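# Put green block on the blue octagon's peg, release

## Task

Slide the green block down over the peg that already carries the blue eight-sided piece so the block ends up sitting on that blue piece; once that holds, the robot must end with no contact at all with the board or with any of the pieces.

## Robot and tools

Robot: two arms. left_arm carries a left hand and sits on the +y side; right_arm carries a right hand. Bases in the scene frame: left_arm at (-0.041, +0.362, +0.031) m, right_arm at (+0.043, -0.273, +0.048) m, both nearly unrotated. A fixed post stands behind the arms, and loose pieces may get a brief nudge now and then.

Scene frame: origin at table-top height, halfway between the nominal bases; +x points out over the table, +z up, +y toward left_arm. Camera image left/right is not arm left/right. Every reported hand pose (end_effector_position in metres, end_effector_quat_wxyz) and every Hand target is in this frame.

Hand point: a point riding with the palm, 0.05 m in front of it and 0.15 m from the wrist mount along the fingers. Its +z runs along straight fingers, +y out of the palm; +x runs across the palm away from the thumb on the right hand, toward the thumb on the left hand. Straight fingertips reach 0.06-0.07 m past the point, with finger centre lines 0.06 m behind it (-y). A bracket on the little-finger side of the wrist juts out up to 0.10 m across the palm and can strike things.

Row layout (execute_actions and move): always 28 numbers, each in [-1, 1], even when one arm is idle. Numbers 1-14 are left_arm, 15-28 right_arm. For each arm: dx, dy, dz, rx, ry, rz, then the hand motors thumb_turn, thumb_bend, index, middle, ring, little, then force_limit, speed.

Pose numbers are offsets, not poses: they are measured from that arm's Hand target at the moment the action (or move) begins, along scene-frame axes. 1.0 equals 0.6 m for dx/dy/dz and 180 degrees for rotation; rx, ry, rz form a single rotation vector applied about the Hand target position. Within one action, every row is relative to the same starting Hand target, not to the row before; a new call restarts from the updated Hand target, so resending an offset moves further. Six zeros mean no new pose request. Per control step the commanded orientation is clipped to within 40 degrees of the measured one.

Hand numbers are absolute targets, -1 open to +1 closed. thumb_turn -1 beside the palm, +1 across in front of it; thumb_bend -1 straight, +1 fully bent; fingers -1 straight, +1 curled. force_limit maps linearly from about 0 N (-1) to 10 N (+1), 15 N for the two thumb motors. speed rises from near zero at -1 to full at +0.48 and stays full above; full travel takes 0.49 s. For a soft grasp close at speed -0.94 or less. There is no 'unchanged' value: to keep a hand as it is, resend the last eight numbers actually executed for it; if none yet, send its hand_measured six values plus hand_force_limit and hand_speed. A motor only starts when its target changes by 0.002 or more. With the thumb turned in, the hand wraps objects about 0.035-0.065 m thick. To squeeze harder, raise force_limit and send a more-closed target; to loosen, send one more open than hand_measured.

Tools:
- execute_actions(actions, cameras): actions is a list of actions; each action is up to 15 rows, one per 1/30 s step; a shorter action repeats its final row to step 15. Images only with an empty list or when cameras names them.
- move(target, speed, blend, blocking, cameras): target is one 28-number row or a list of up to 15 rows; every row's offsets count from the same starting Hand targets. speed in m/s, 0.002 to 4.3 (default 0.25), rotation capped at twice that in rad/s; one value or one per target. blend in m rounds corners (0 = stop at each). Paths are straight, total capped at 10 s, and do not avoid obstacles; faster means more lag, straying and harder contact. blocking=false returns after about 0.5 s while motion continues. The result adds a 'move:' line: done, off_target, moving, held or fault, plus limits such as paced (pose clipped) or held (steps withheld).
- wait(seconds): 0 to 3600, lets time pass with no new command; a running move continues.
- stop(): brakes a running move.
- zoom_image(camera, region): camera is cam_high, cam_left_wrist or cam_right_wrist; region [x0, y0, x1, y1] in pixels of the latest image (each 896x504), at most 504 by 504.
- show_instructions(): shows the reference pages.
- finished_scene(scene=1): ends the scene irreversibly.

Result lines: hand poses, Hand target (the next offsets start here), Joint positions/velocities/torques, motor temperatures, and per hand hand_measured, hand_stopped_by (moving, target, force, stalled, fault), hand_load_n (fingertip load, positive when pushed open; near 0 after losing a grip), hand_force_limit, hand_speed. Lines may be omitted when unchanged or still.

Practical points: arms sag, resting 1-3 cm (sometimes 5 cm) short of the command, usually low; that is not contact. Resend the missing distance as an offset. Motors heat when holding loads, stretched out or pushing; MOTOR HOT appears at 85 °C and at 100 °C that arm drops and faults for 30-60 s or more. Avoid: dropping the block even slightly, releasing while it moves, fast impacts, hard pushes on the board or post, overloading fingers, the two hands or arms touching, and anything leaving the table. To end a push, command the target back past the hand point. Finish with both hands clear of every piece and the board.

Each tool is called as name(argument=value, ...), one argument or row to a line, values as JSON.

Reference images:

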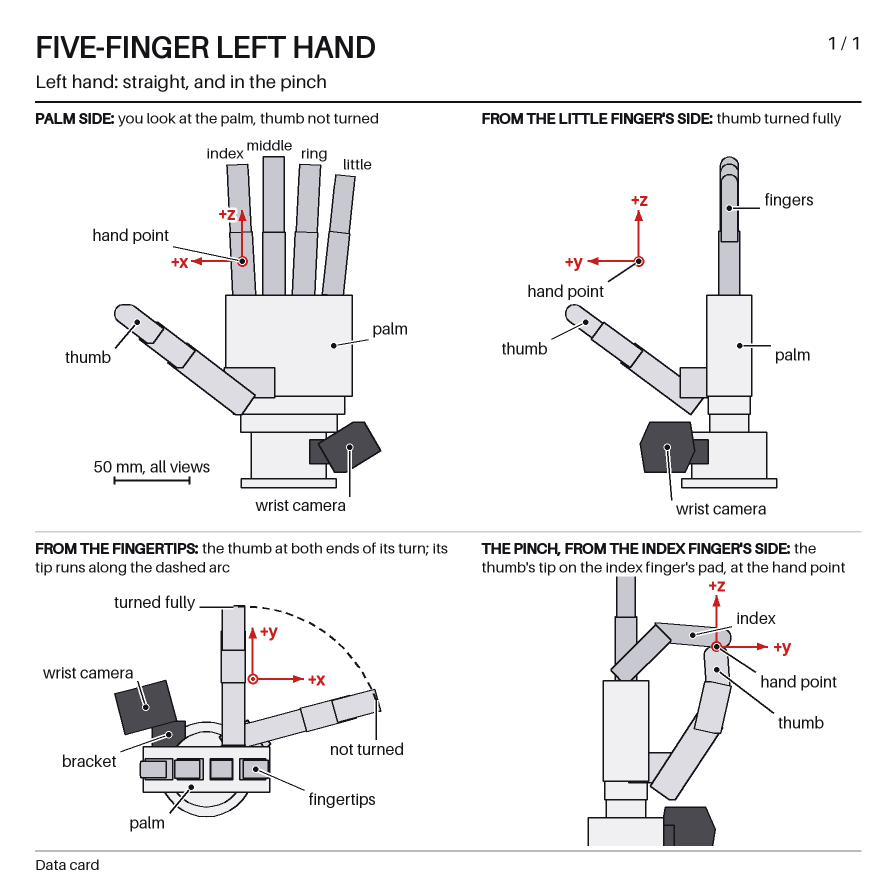

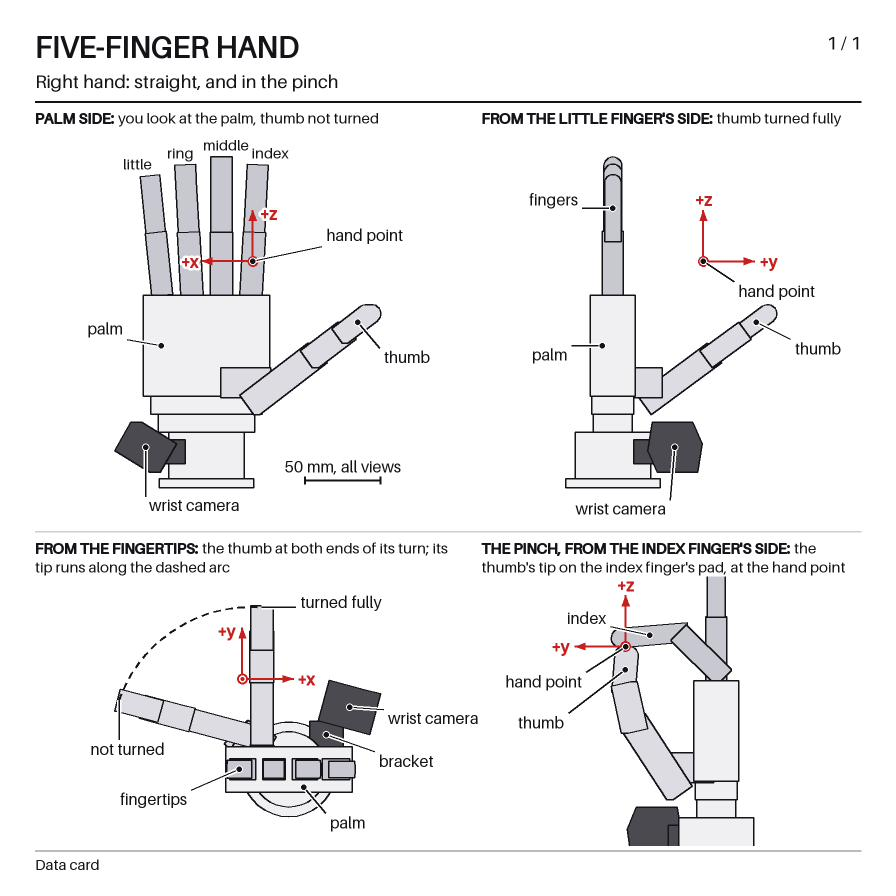

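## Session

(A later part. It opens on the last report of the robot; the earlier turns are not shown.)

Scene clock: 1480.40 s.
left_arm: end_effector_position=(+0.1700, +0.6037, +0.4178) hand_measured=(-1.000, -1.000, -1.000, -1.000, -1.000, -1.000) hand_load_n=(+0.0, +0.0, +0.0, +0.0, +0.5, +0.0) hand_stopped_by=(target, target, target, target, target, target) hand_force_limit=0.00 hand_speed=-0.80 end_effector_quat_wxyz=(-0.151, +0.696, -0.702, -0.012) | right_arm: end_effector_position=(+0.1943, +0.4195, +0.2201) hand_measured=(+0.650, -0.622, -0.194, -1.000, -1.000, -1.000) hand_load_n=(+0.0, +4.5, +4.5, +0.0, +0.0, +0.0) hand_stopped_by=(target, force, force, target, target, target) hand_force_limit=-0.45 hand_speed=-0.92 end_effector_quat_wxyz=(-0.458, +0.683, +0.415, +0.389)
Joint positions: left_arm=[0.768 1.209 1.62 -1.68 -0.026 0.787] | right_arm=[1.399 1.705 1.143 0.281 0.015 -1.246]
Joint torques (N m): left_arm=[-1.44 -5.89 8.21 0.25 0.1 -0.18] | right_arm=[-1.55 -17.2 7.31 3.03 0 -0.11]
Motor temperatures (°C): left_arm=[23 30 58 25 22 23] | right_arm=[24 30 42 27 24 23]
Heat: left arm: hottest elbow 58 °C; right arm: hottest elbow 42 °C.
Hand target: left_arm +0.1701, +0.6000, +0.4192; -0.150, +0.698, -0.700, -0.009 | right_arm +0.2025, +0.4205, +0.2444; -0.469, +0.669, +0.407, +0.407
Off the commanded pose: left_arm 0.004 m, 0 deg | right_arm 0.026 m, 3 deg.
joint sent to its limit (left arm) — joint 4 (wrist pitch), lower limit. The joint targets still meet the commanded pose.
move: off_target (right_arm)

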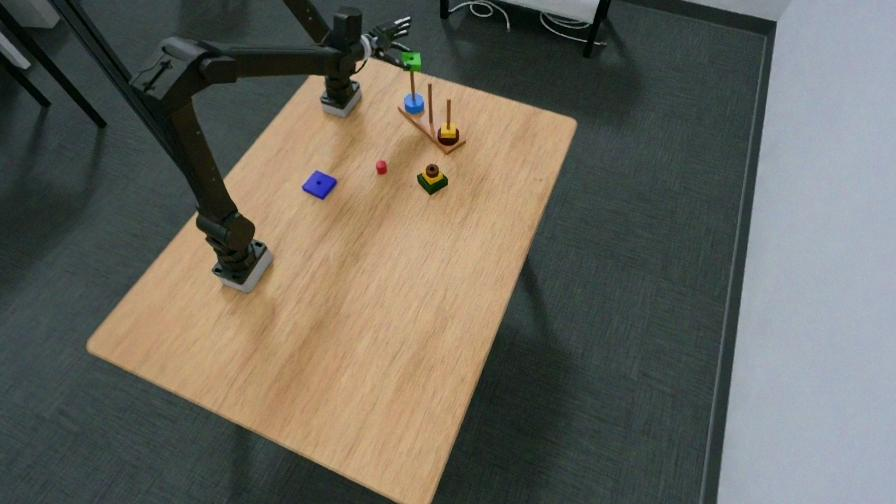

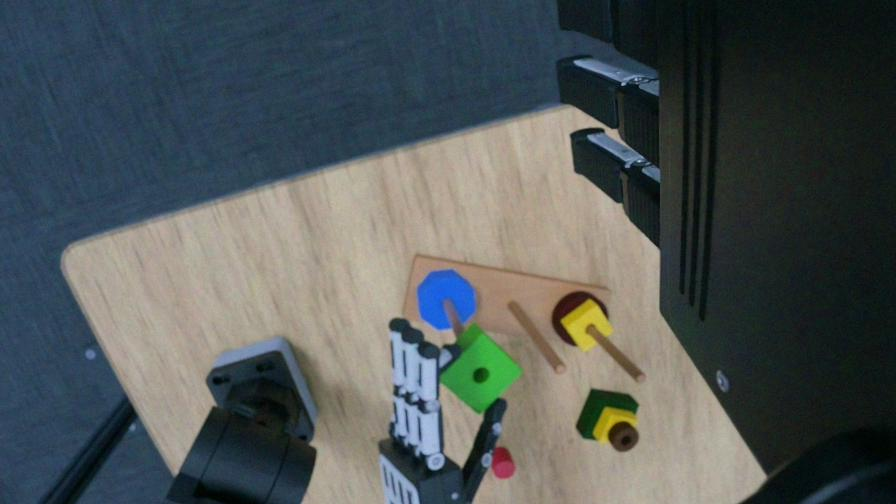

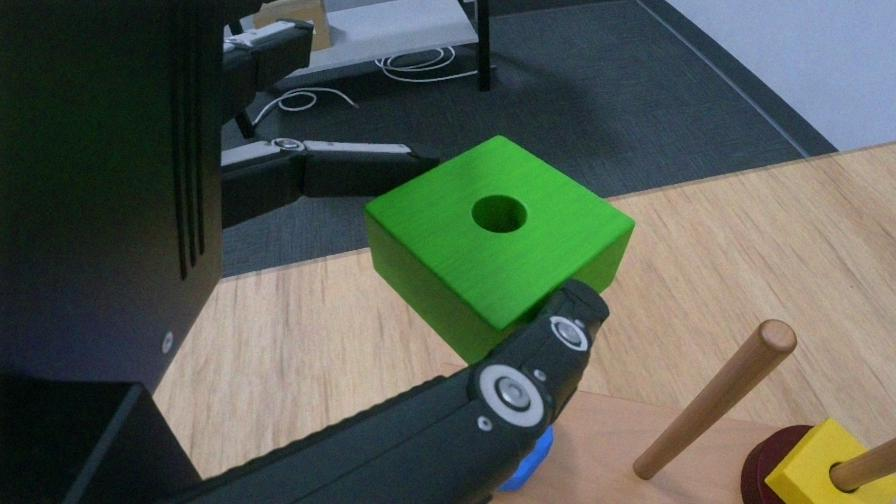

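move(
  target=[
    [0.267,-0.2,-0.08,-0.0064,0.1063,-0.4947,-1,-1,-1,-1,-1,-1,0,-0.8,0,0,0,0,0,0,0.65,-0.4,0.1,-1,-1,-1,-0.45,-0.92],
  ],
  speed=0.15,
  cameras=["cam_high","cam_left_wrist"],
)

Scene clock: 1581.30 s.
left_arm: end_effector_position=(+0.3290, +0.4820, +0.3792) hand_measured=(-1.000, -1.000, -1.000, -1.000, -1.000, -1.000) hand_load_n=(+0.0, +0.0, +0.0, +0.0, +0.0, +0.0) hand_stopped_by=(target, target, target, target, target, target) hand_force_limit=0.00 hand_speed=-0.80 end_effector_quat_wxyz=(+0.078, -0.009, +0.997, +0.019) | right_arm: end_effector_position=(+0.1943, +0.4195, +0.2201) hand_measured=(+0.650, -0.622, -0.194, -1.000, -1.000, -1.000) hand_load_n=(+0.0, +4.5, +4.5, +0.0, +0.0, +0.0) hand_stopped_by=(target, force, force, target, target, target) hand_force_limit=-0.45 hand_speed=-0.92 end_effector_quat_wxyz=(-0.458, +0.683, +0.415, +0.389)
Joint positions: left_arm=[0.136 1.324 1.592 -1.68 -0.017 1.695] | right_arm=[1.399 1.705 1.143 0.281 0.015 -1.246]
Joint torques (N m): left_arm=[-1.67 -6.24 7.45 0.06 -0.19 0.05] | right_arm=[-1.49 -17.2 7.31 3.02 -0.01 -0.11]
Motor temperatures (°C): left_arm=[23 30 57 25 22 23] | right_arm=[24 33 40 27 24 23]
Heat: left arm: hottest elbow 57 °C; right arm: hottest elbow 40 °C.
Hand target: left_arm +0.3304, +0.4799, +0.3711; +0.000, +0.000, +1.000, +0.000 | right_arm +0.2025, +0.4205, +0.2444; -0.469, +0.669, +0.407, +0.407
Off the commanded pose: left_arm 0.008 m, 9 deg | right_arm 0.026 m, 3 deg.
joint sent to its limit (left arm) — joint 4 (wrist pitch), lower limit. The joint targets are off in orientation, not in position.
move: off_target (left_arm)

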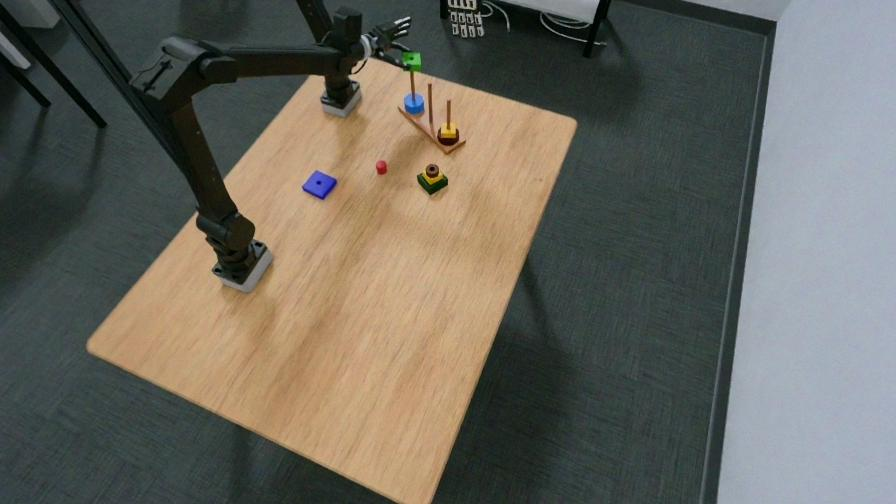

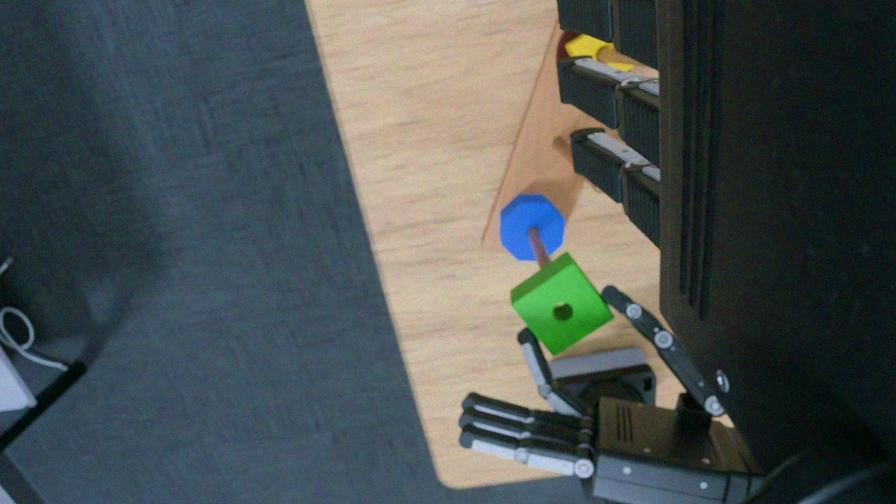

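execute_actions(
  actions=[],
)

Scene clock: 1610.00 s.
left_arm: end_effector_position=(+0.3291, +0.4820, +0.3792) hand_measured=(-1.000, -1.000, -1.000, -1.000, -1.000, -1.000) hand_load_n=(+0.0, +0.0, +0.0, +0.0, +0.0, +0.0) hand_stopped_by=(target, target, target, target, target, target) hand_force_limit=0.00 hand_speed=-0.80 end_effector_quat_wxyz=(+0.078, -0.009, +0.997, +0.019) | right_arm: end_effector_position=(+0.1943, +0.4195, +0.2201) hand_measured=(+0.650, -0.622, -0.194, -1.000, -1.000, -1.000) hand_load_n=(+0.5, +4.5, +4.5, +0.0, +0.0, +0.0) hand_stopped_by=(target, force, force, target, target, target) hand_force_limit=-0.45 hand_speed=-0.92 end_effector_quat_wxyz=(-0.458, +0.683, +0.415, +0.389)
Joint positions: left_arm=[0.136 1.324 1.592 -1.68 -0.017 1.696] | right_arm=[1.399 1.705 1.143 0.281 0.015 -1.246]
Joint velocities: within noise
Joint torques (N m): left_arm=[-1.44 -6.18 7.38 0.01 -0.18 0.06] | right_arm=[-1.55 -17.2 7.3 3.02 -0.01 -0.11]
Motor temperatures (°C): left_arm=[23 29 57 25 22 23] | right_arm=[24 33 39 27 24 23]
Heat: left arm: hottest elbow 57 °C; right arm: hottest elbow 39 °C.
Hand target: left_arm +0.3304, +0.4799, +0.3711; +0.000, +0.000, +1.000, +0.000 | right_arm +0.2025, +0.4205, +0.2444; -0.469, +0.669, +0.407, +0.407
Off the commanded pose: left_arm 0.008 m, 9 deg | right_arm 0.026 m, 3 deg.

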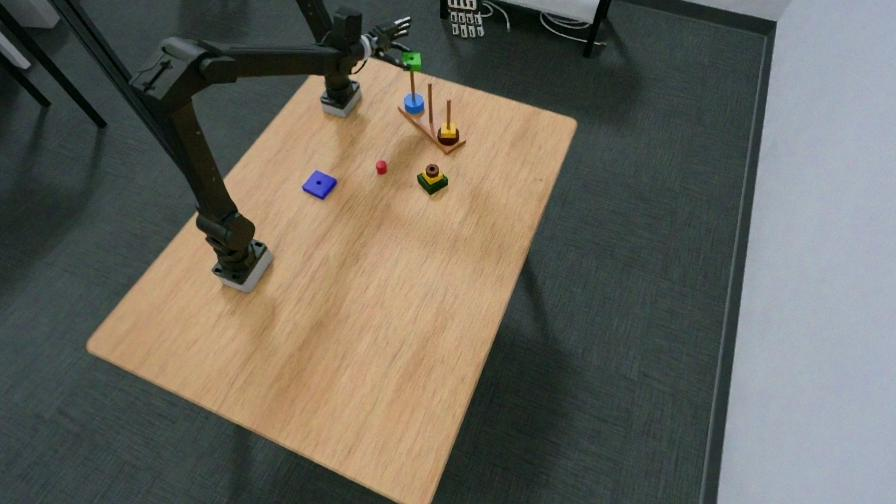

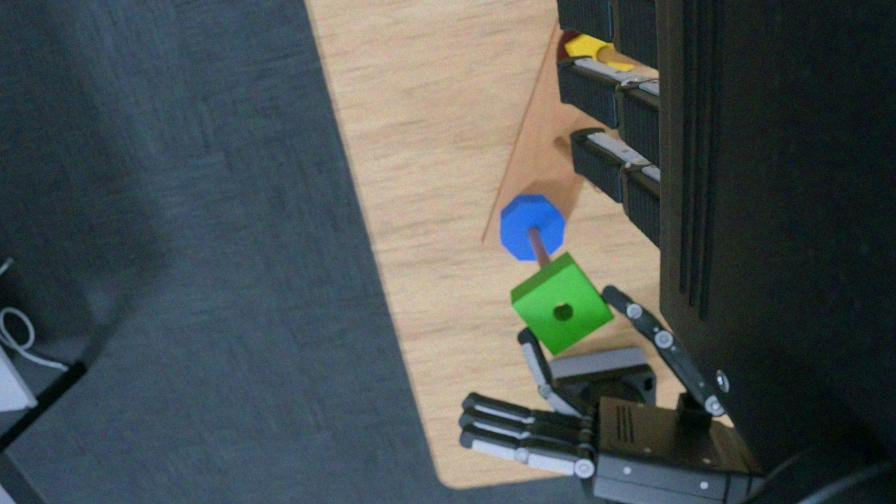

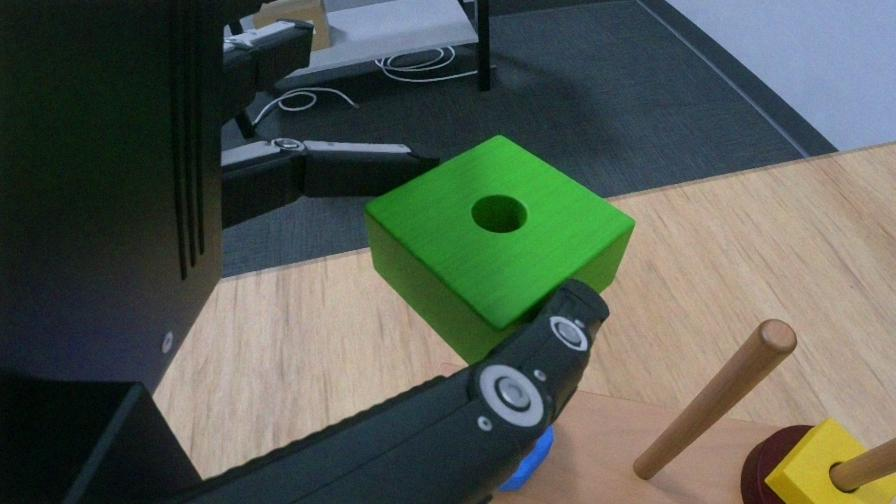

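zoom_image(
  camera="cam_left_wrist",
  region=[490, 190, 630, 360],
)

zoom_image(
  camera="cam_high",
  region=[398, 48, 428, 118],
)

zoom_image(
  camera="cam_right_wrist",
  region=[350, 120, 650, 504],
)

Scaled by 2.965 from the camera's image (finer frame: 1280x720).

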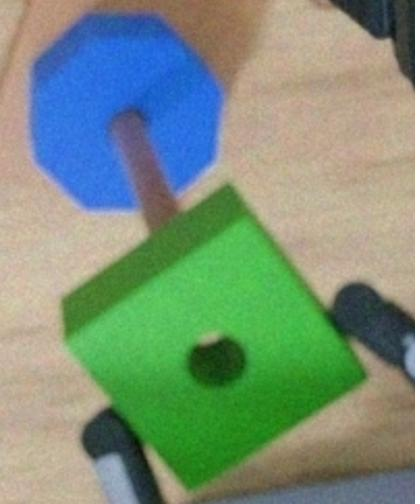

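Scaled by 7.200 from the camera's image (finer frame: 1280x720).

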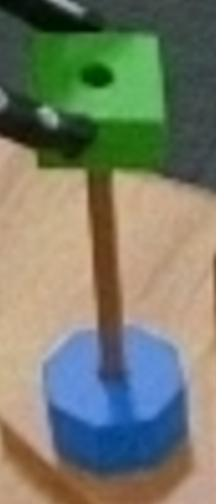

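Scaled by 1.312 from the camera's image (finer frame: 1280x720).

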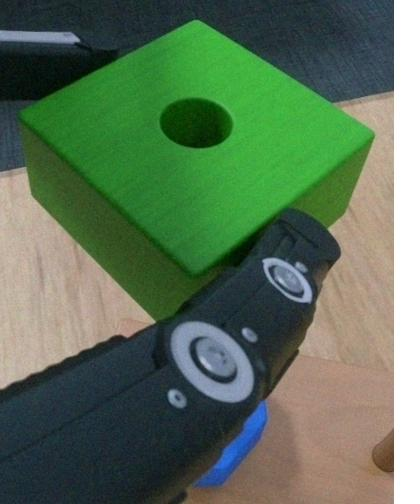

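zoom_image(
  camera="cam_left_wrist",
  region=[505, 220, 575, 270],
)

zoom_image(
  camera="cam_left_wrist",
  region=[505, 240, 620, 360],
)

Scaled by 7.200 from the camera's image (finer frame: 1280x720).

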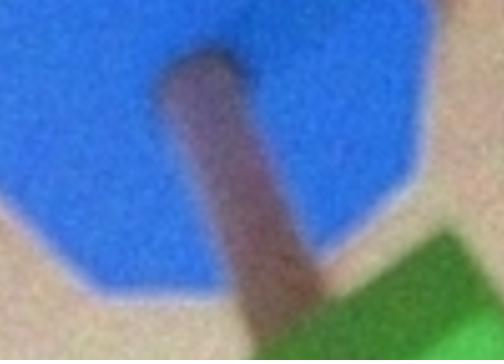

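Scaled by 4.200 from the camera's image (finer frame: 1280x720).

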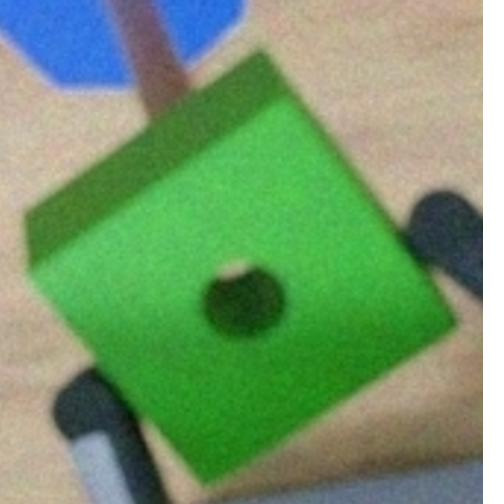

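zoom_image(
  camera="cam_high",
  region=[400, 50, 424, 74],
)

zoom_image(
  camera="cam_high",
  region=[400, 68, 424, 108],
)

Scaled by 21.000 from the camera's image (finer frame: 1280x720).

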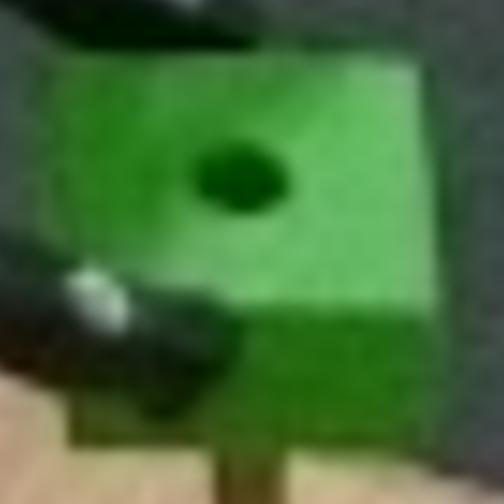

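Scaled by 12.600 from the camera's image (finer frame: 1280x720).

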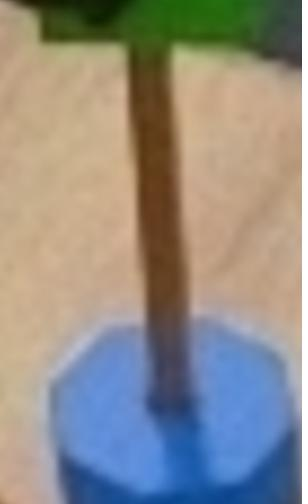

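move(
  target=[-0.1667,-0.05,0.025,0,0,0,-1,-1,-1,-1,-1,-1,0,-0.8,0,0,0,0,0,0,0.65,-0.4,0.1,-1,-1,-1,-0.45,-0.92],
  speed=0.1,
  cameras=["cam_left_wrist","cam_high"],
)

Scene clock: 1730.63 s.
left_arm: end_effector_position=(+0.2351, +0.4524, +0.3882) hand_measured=(-1.000, -1.000, -1.000, -1.000, -1.000, -1.000) hand_load_n=(+0.0, +0.0, +0.0, +0.0, +0.0, +0.0) hand_stopped_by=(target, target, target, target, target, target) hand_force_limit=0.00 hand_speed=-0.80 end_effector_quat_wxyz=(+0.119, -0.002, +0.993, +0.029) | right_arm: end_effector_position=(+0.1943, +0.4195, +0.2201) hand_measured=(+0.650, -0.622, -0.194, -1.000, -1.000, -1.000) hand_load_n=(+0.0, +4.5, +4.5, +0.0, +0.0, +0.0) hand_stopped_by=(target, force, force, target, target, target) hand_force_limit=-0.45 hand_speed=-0.92 end_effector_quat_wxyz=(-0.458, +0.683, +0.415, +0.389)
Joint positions: left_arm=[0.069 1.03 1.38 -1.68 -0.039 1.647] | right_arm=[1.399 1.705 1.143 0.281 0.015 -1.246]
Joint velocities: left_arm=[-0.005 -0.005 -0.007 -0.017 -0.183 0.007] | right_arm=[within noise]
Joint torques (N m): left_arm=[-1.85 -4.31 7.27 0.14 -0.2 -0.2] | right_arm=[-1.55 -17.2 7.3 3.02 -0.01 -0.11]
Motor temperatures (°C): left_arm=[23 29 56 24 22 23] | right_arm=[24 34 39 28 24 23]
Heat: left arm: hottest elbow 56 °C; right arm: hottest elbow 39 °C.
Hand target: left_arm +0.2303, +0.4499, +0.3861; +0.000, +0.000, +1.000, +0.000 | right_arm +0.2025, +0.4205, +0.2444; -0.469, +0.669, +0.407, +0.407
Off the commanded pose: left_arm 0.006 m, 14 deg | right_arm 0.026 m, 3 deg.
joint sent to its limit (left arm) — joint 4 (wrist pitch), lower limit. The joint targets are off in orientation, not in position.
move: off_target (left_arm)
Images, in order (width x height): cam_high 896x504, cam_left_wrist 896x504.

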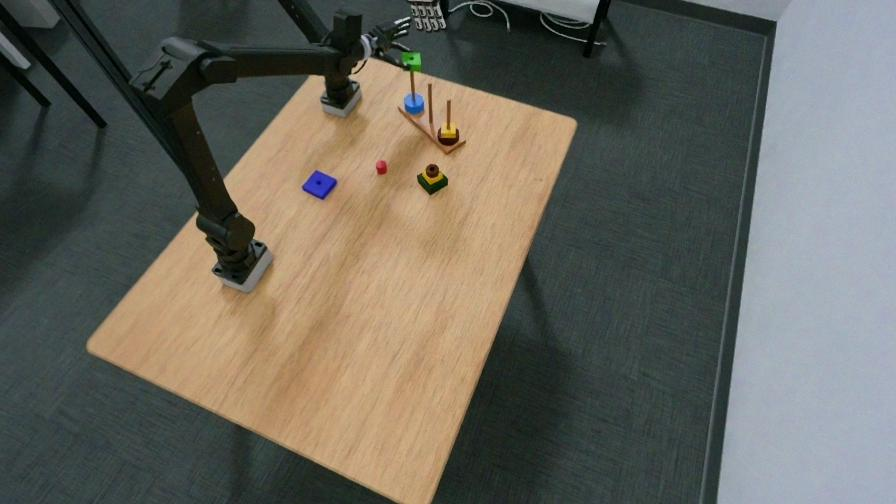

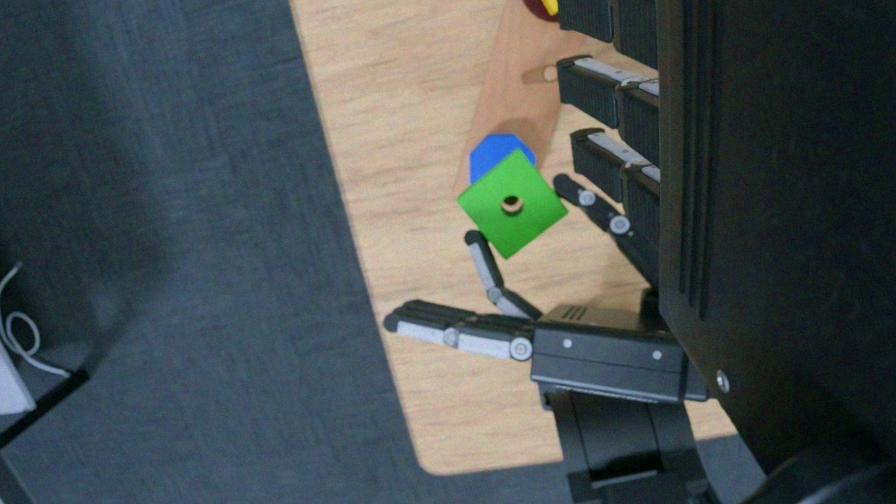

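zoom_image(
  camera="cam_left_wrist",
  region=[450, 140, 580, 270],
)

zoom_image(
  camera="cam_left_wrist",
  region=[495, 187, 530, 222],
)

Scaled by 3.877 from the camera's image (finer frame: 1280x720).

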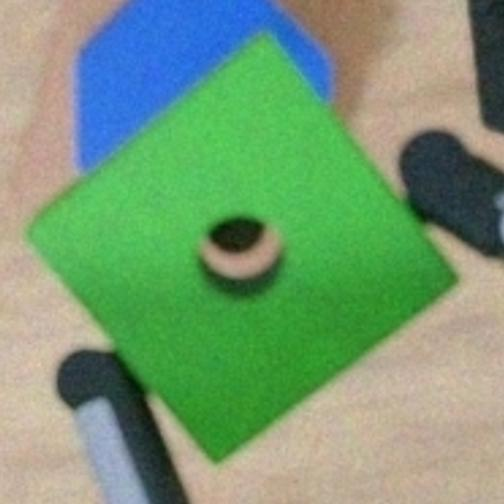

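Scaled by 14.400 from the camera's image (finer frame: 1280x720).

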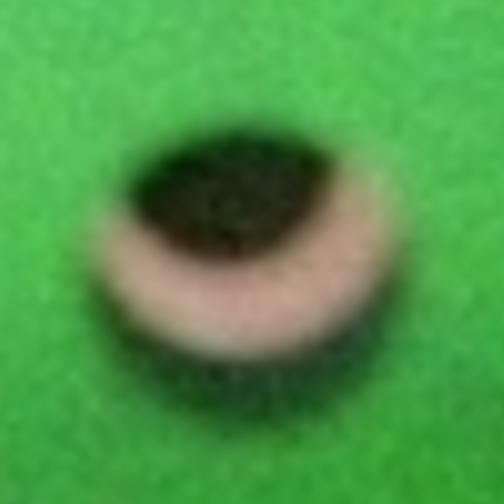

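move(
  target=[-0.075,-0.02,0,0,0,0,-1,-1,-1,-1,-1,-1,0,-0.8,0,0,0,0,0,0,0.65,-0.4,0.1,-1,-1,-1,-0.45,-0.92],
  speed=0.1,
  cameras=["cam_left_wrist"],
)

Scene clock: 1774.03 s.
left_arm: end_effector_position=(+0.1908, +0.4399, +0.3883) hand_measured=(-1.000, -1.000, -1.000, -1.000, -1.000, -1.000) hand_load_n=(+0.0, +0.0, +0.0, +0.0, +0.0, +0.0) hand_stopped_by=(target, target, target, target, target, target) hand_force_limit=0.00 hand_speed=-0.80 end_effector_quat_wxyz=(+0.150, -0.005, +0.988, +0.029) | right_arm: end_effector_position=(+0.1943, +0.4195, +0.2201) hand_measured=(+0.650, -0.622, -0.194, -1.000, -1.000, -1.000) hand_load_n=(+0.0, +4.0, +4.5, +0.0, +0.0, +0.0) hand_stopped_by=(target, force, force, target, target, target) hand_force_limit=-0.45 hand_speed=-0.92 end_effector_quat_wxyz=(-0.458, +0.683, +0.415, +0.389)
Joint positions: left_arm=[0.027 0.879 1.292 -1.68 -0.05 1.6] | right_arm=[1.399 1.705 1.143 0.281 0.015 -1.246]
Joint torques (N m): left_arm=[-1.61 -2.32 7.09 0.31 -0.17 -0.12] | right_arm=[-1.55 -17.2 7.3 3.03 0 -0.11]
Motor temperatures (°C): left_arm=[23 29 55 24 22 23] | right_arm=[24 34 39 28 24 23]
Heat: left arm: hottest elbow 55 °C; right arm: hottest elbow 39 °C.
Hand target: left_arm +0.1854, +0.4379, +0.3861; +0.000, +0.000, +1.000, +0.000 | right_arm +0.2025, +0.4205, +0.2444; -0.469, +0.669, +0.407, +0.407
Off the commanded pose: left_arm 0.006 m, 18 deg | right_arm 0.026 m, 3 deg.
joint sent to its limit (left arm) — joint 4 (wrist pitch), lower limit. The joint targets are off in orientation, not in position.
move: off_target (left_arm)

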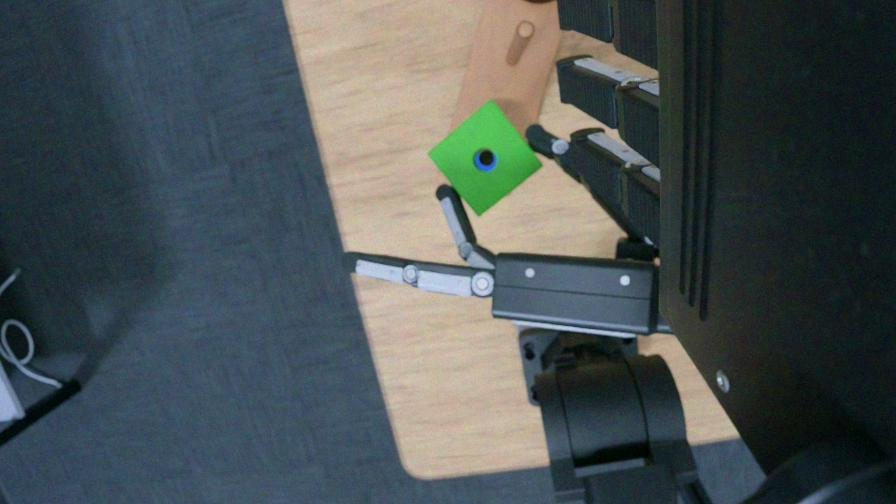

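zoom_image(
  camera="cam_left_wrist",
  region=[470, 145, 500, 175],
)

zoom_image(
  camera="cam_left_wrist",
  region=[420, 90, 550, 220],
)

Scaled by 16.800 from the camera's image (finer frame: 1280x720).

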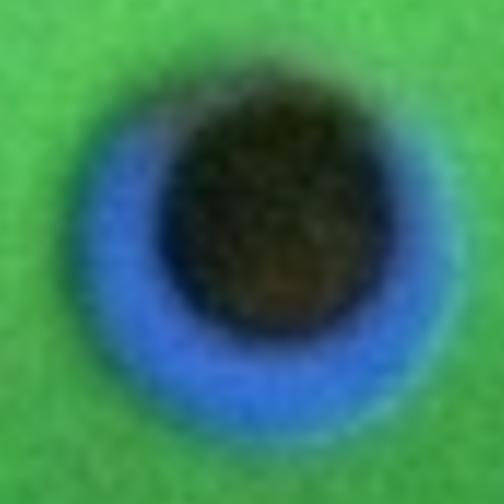

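Scaled by 3.877 from the camera's image (finer frame: 1280x720).

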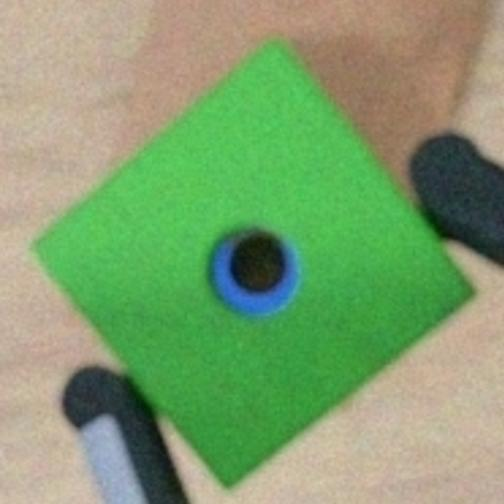

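move(
  target=[0,0,0,0,0,0,-1,-1,-1,-1,-1,-1,0,-0.8,0,0,-0.012,0,0,0,0.65,-0.4,0.1,-1,-1,-1,-0.45,-0.92],
  speed=0.03,
  cameras=["cam_left_wrist"],
)

zoom_image(
  camera="cam_left_wrist",
  region=[460, 135, 510, 185],
)

Scene clock: 1796.47 s.
left_arm: end_effector_position=(+0.1907, +0.4399, +0.3883) hand_measured=(-1.000, -1.000, -1.000, -1.000, -1.000, -1.000) hand_load_n=(+0.0, +0.0, +0.0, +0.0, +0.0, +0.0) hand_stopped_by=(target, target, target, target, target, target) hand_force_limit=0.00 hand_speed=-0.80 end_effector_quat_wxyz=(+0.150, -0.006, +0.988, +0.029) | right_arm: end_effector_position=(+0.1942, +0.4187, +0.2193) hand_measured=(+0.650, -0.622, -0.194, -1.000, -1.000, -1.000) hand_load_n=(+0.0, +4.5, +4.5, +0.0, +0.0, +0.0) hand_stopped_by=(target, force, force, target, target, target) hand_force_limit=-0.45 hand_speed=-0.92 end_effector_quat_wxyz=(-0.461, +0.681, +0.413, +0.391)
Joint positions: left_arm=[0.027 0.879 1.292 -1.68 -0.05 1.6] | right_arm=[1.399 1.705 1.134 0.298 0.015 -1.246]
Joint torques (N m): left_arm=[-1.38 -2.43 7.12 0.27 -0.16 -0.18] | right_arm=[-1.55 -16.44 7.28 2.97 0 -0.11]
Heat: left arm: hottest elbow 53 °C; right arm: hottest elbow 39 °C.
Hand target: left_arm +0.1854, +0.4379, +0.3861; +0.000, +0.000, +1.000, +0.000 | right_arm +0.2025, +0.4204, +0.2371; -0.469, +0.670, +0.407, +0.407
Off the commanded pose: left_arm 0.006 m, 18 deg | right_arm 0.020 m, 3 deg.
joint sent to its limit (left arm) — joint 4 (wrist pitch), lower limit. The joint targets are off in orientation, not in position.
move: off_target (right_arm)

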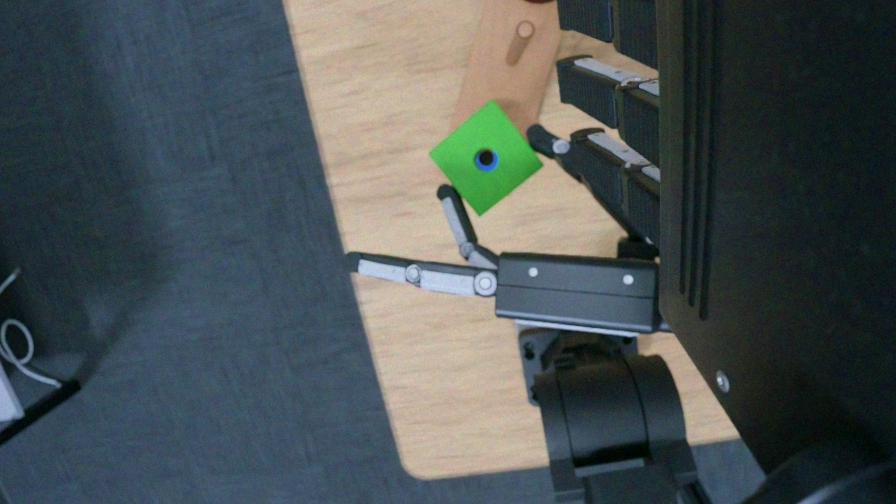

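Scaled by 10.080 from the camera's image (finer frame: 1280x720).

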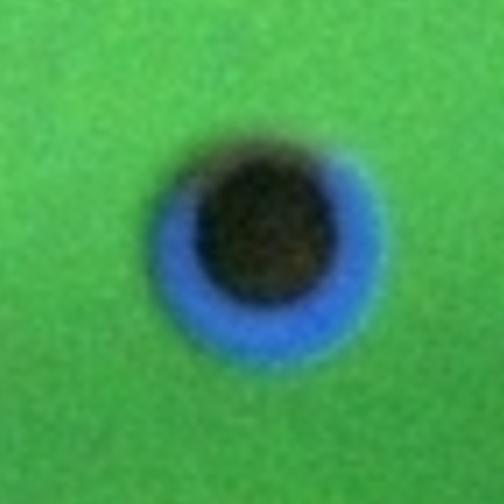

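move(
  target=[0,0,0,0,0,0,-1,-1,-1,-1,-1,-1,0,-0.8,0.001,0,-0.012,0,0,0,0.65,-0.4,0.1,-1,-1,-1,-0.45,-0.92],
  speed=0.03,
  cameras=["cam_left_wrist"],
)

zoom_image(
  camera="cam_left_wrist",
  region=[460, 135, 510, 185],
)

Scene clock: 1805.63 s.
left_arm: end_effector_position=(+0.1907, +0.4399, +0.3883) hand_measured=(-1.000, -1.000, -1.000, -1.000, -1.000, -1.000) hand_load_n=(+0.0, +0.0, +0.0, +0.0, +0.0, +0.0) hand_stopped_by=(target, target, target, target, target, target) hand_force_limit=0.00 hand_speed=-0.80 end_effector_quat_wxyz=(+0.150, -0.006, +0.988, +0.029) | right_arm: end_effector_position=(+0.1939, +0.4185, +0.2195) hand_measured=(+0.650, -0.622, -0.194, -1.000, -1.000, -1.000) hand_load_n=(+0.0, +4.5, +4.5, +0.0, +0.0, +0.0) hand_stopped_by=(target, force, force, target, target, target) hand_force_limit=-0.45 hand_speed=-0.92 end_effector_quat_wxyz=(-0.464, +0.678, +0.412, +0.394)
Joint positions: left_arm=[0.027 0.879 1.292 -1.68 -0.05 1.6] | right_arm=[1.399 1.705 1.127 0.317 0.013 -1.246]
Joint torques (N m): left_arm=[-1.55 -2.26 7.12 0.38 -0.19 -0.16] | right_arm=[-1.67 -15.5 7.25 3.07 -0.01 -0.11]
Heat: left arm: hottest elbow 53 °C; right arm: hottest elbow 38 °C.
Hand target: left_arm +0.1854, +0.4379, +0.3861; +0.000, +0.000, +1.000, +0.000 | right_arm +0.2031, +0.4205, +0.2299; -0.469, +0.669, +0.407, +0.407
Off the commanded pose: left_arm 0.006 m, 18 deg | right_arm 0.014 m, 2 deg.
joint sent to its limit (left arm) — joint 4 (wrist pitch), lower limit. The joint targets are off in orientation, not in position.
move: off_target (right_arm)

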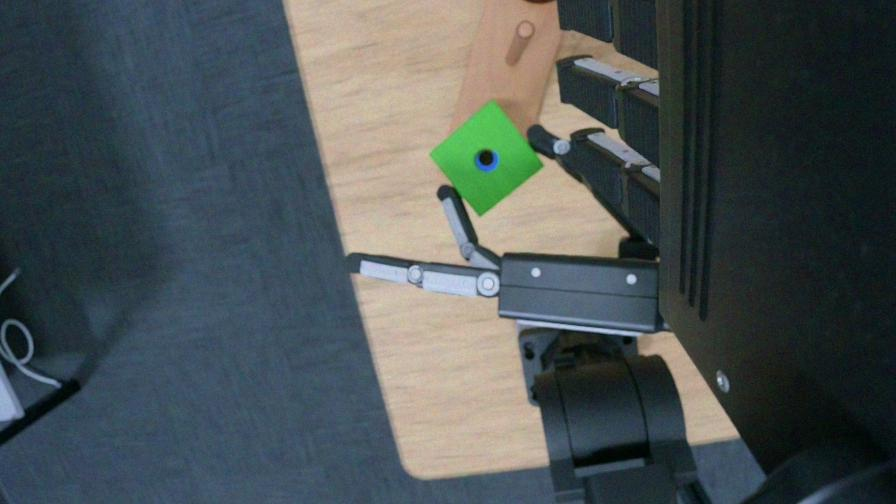

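Scaled by 10.080 from the camera's image (finer frame: 1280x720).

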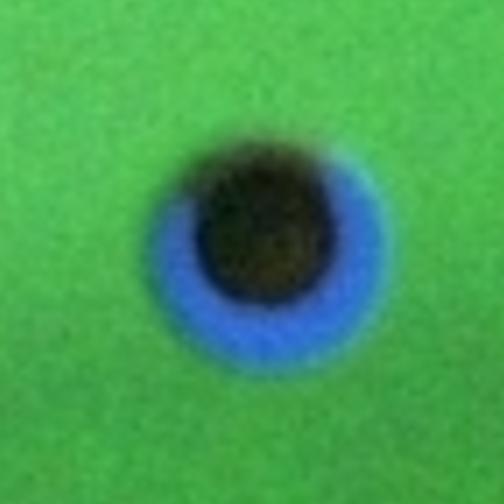

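move(
  target=[0,0,0,0,0,0,-1,-1,-1,-1,-1,-1,0,-0.8,0.001,0,-0.01,0,0,0,0.65,-0.4,0.1,-1,-1,-1,-0.45,-0.92],
  speed=0.02,
  cameras=["cam_left_wrist"],
)

zoom_image(
  camera="cam_left_wrist",
  region=[460, 135, 510, 185],
)

Scene clock: 1815.20 s.
left_arm: end_effector_position=(+0.1907, +0.4399, +0.3883) hand_measured=(-1.000, -1.000, -1.000, -1.000, -1.000, -1.000) hand_load_n=(+0.0, +0.0, +0.0, +0.0, +0.0, +0.0) hand_stopped_by=(target, target, target, target, target, target) hand_force_limit=0.00 hand_speed=-0.80 end_effector_quat_wxyz=(+0.150, -0.006, +0.988, +0.029) | right_arm: end_effector_position=(+0.1942, +0.4183, +0.2198) hand_measured=(+0.650, -0.622, -0.194, -1.000, -1.000, -1.000) hand_load_n=(+0.5, +4.0, +4.5, +0.0, +0.0, +0.0) hand_stopped_by=(target, force, force, target, target, target) hand_force_limit=-0.45 hand_speed=-0.92 end_effector_quat_wxyz=(-0.467, +0.676, +0.410, +0.396)
Joint positions: left_arm=[0.027 0.879 1.292 -1.68 -0.05 1.6] | right_arm=[1.398 1.705 1.121 0.332 0.012 -1.246]
Joint torques (N m): left_arm=[-1.49 -2.26 7.17 0.34 -0.2 -0.18] | right_arm=[-1.67 -14.68 7.23 3.08 -0.01 -0.11]
Heat: left arm: hottest elbow 53 °C; right arm: hottest elbow 38 °C.
Hand target: left_arm +0.1854, +0.4379, +0.3861; +0.000, +0.000, +1.000, +0.000 | right_arm +0.2036, +0.4206, +0.2241; -0.470, +0.669, +0.407, +0.407
Off the commanded pose: left_arm 0.006 m, 18 deg | right_arm 0.011 m, 1 deg.
joint sent to its limit (left arm) — joint 4 (wrist pitch), lower limit. The joint targets are off in orientation, not in position.
move: off_target (right_arm)

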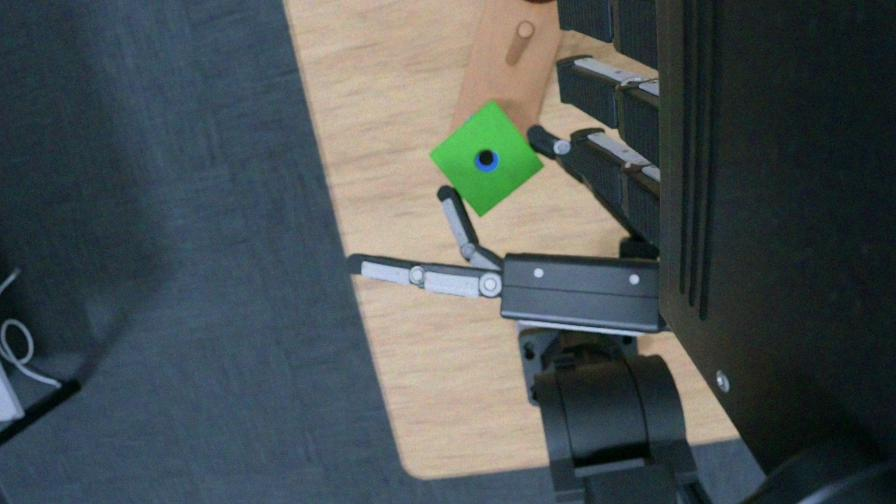

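Scaled by 10.080 from the camera's image (finer frame: 1280x720).

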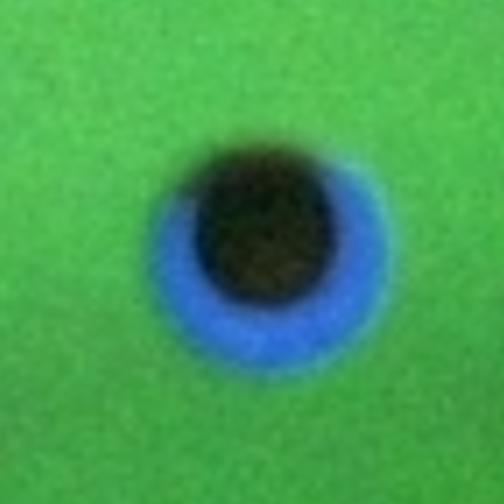

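move(
  target=[0,0,0,0,0,0,-1,-1,-1,-1,-1,-1,0,-0.8,0,0,-0.01,0,0,0,0.65,-0.4,0.1,-1,-1,-1,-0.45,-0.92],
  speed=0.02,
  cameras=["cam_left_wrist"],
)

zoom_image(
  camera="cam_left_wrist",
  region=[460, 135, 510, 185],
)

Scene clock: 1834.00 s.
left_arm: end_effector_position=(+0.1907, +0.4399, +0.3883) hand_measured=(-1.000, -1.000, -1.000, -1.000, -1.000, -1.000) hand_load_n=(+0.0, +0.0, +0.0, +0.0, +0.0, +0.0) hand_stopped_by=(target, target, target, target, target, target) hand_force_limit=0.00 hand_speed=-0.80 end_effector_quat_wxyz=(+0.150, -0.006, +0.988, +0.029) | right_arm: end_effector_position=(+0.1941, +0.4180, +0.2133) hand_measured=(+0.650, -0.622, -0.194, -1.000, -1.000, -1.000) hand_load_n=(+0.0, +4.0, +4.5, +0.5, +0.0, +0.0) hand_stopped_by=(target, force, force, target, target, target) hand_force_limit=-0.45 hand_speed=-0.92 end_effector_quat_wxyz=(-0.467, +0.676, +0.411, +0.396)
Joint positions: left_arm=[0.027 0.879 1.292 -1.68 -0.05 1.6] | right_arm=[1.398 1.714 1.113 0.348 0.012 -1.246]
Joint torques (N m): left_arm=[-1.38 -2.43 7.16 0.32 -0.19 -0.19] | right_arm=[-1.67 -14.8 7.21 3.1 0 -0.11]
Heat: left arm: hottest elbow 53 °C; right arm: hottest elbow 39 °C.
Hand target: left_arm +0.1854, +0.4379, +0.3861; +0.000, +0.000, +1.000, +0.000 | right_arm +0.2035, +0.4205, +0.2180; -0.470, +0.669, +0.408, +0.407
Off the commanded pose: left_arm 0.006 m, 18 deg | right_arm 0.011 m, 2 deg.
joint sent to its limit (left arm) — joint 4 (wrist pitch), lower limit. The joint targets are off in orientation, not in position.
move: off_target (right_arm)

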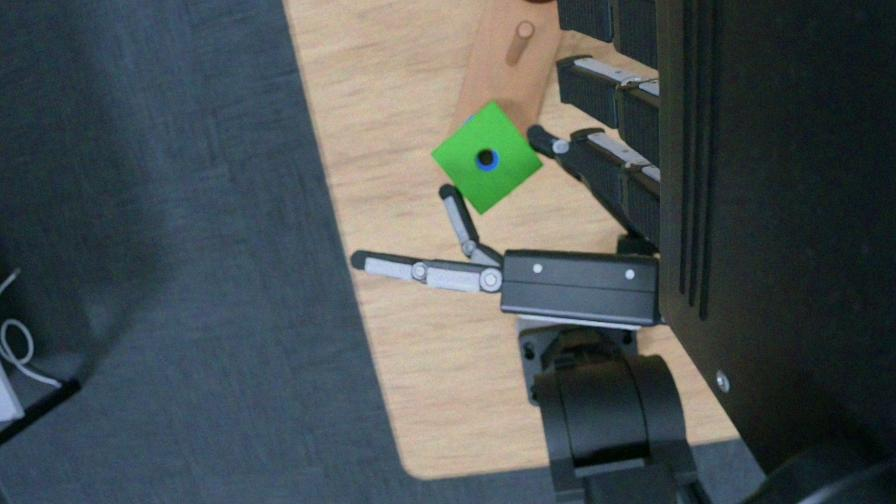

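Scaled by 10.080 from the camera's image (finer frame: 1280x720).

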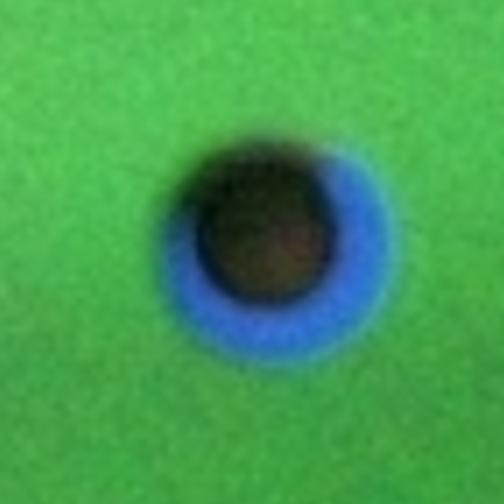

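move(
  target=[0,0,0,0,0,0,-1,-1,-1,-1,-1,-1,0,-0.8,0,0.0005,-0.01,0,0,0,0.65,-0.4,0.1,-1,-1,-1,-0.45,-0.92],
  speed=0.02,
  cameras=["cam_left_wrist"],
)

zoom_image(
  camera="cam_left_wrist",
  region=[460, 135, 510, 185],
)

Scene clock: 1850.37 s.
left_arm: end_effector_position=(+0.1907, +0.4399, +0.3883) hand_measured=(-1.000, -1.000, -1.000, -1.000, -1.000, -1.000) hand_load_n=(+0.0, +0.0, +0.0, +0.0, +0.0, -0.5) hand_stopped_by=(target, target, target, target, target, target) hand_force_limit=0.00 hand_speed=-0.80 end_effector_quat_wxyz=(+0.150, -0.006, +0.988, +0.029) | right_arm: end_effector_position=(+0.1942, +0.4184, +0.2074) hand_measured=(+0.650, -0.622, -0.194, -1.000, -1.000, -1.000) hand_load_n=(+0.0, +4.5, +4.5, +0.0, +0.0, +0.0) hand_stopped_by=(target, force, force, target, target, target) hand_force_limit=-0.45 hand_speed=-0.92 end_effector_quat_wxyz=(-0.467, +0.676, +0.411, +0.396)
Joint positions: left_arm=[0.027 0.879 1.292 -1.68 -0.05 1.6] | right_arm=[1.398 1.724 1.108 0.363 0.012 -1.246]
Joint torques (N m): left_arm=[-1.73 -2.61 7.12 0.34 -0.17 -0.2] | right_arm=[-1.67 -14.8 7.17 3.12 0 -0.11]
Heat: left arm: hottest elbow 52 °C; right arm: hottest elbow 38 °C.
Hand target: left_arm +0.1854, +0.4379, +0.3861; +0.000, +0.000, +1.000, +0.000 | right_arm +0.2035, +0.4209, +0.2121; -0.470, +0.669, +0.407, +0.407
Off the commanded pose: left_arm 0.006 m, 18 deg | right_arm 0.011 m, 2 deg.
joint sent to its limit (left arm) — joint 4 (wrist pitch), lower limit. The joint targets are off in orientation, not in position.
move: off_target (right_arm)

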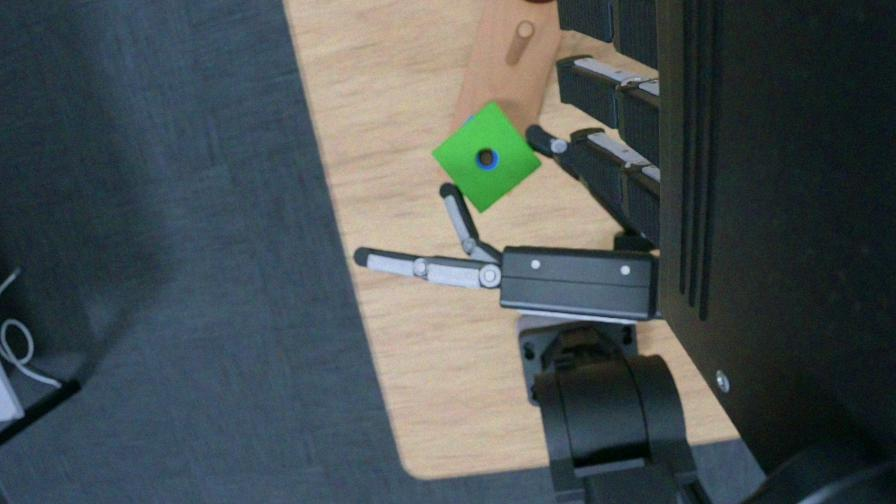

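Scaled by 10.080 from the camera's image (finer frame: 1280x720).

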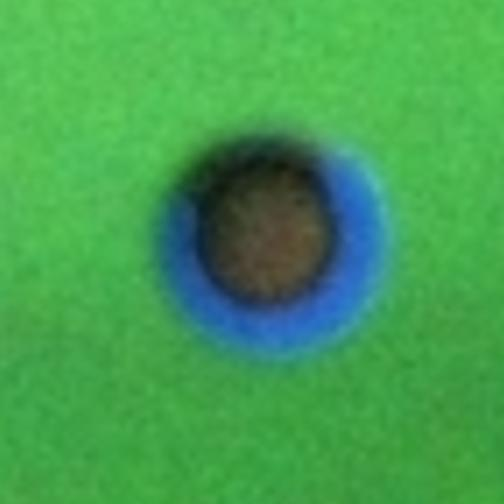

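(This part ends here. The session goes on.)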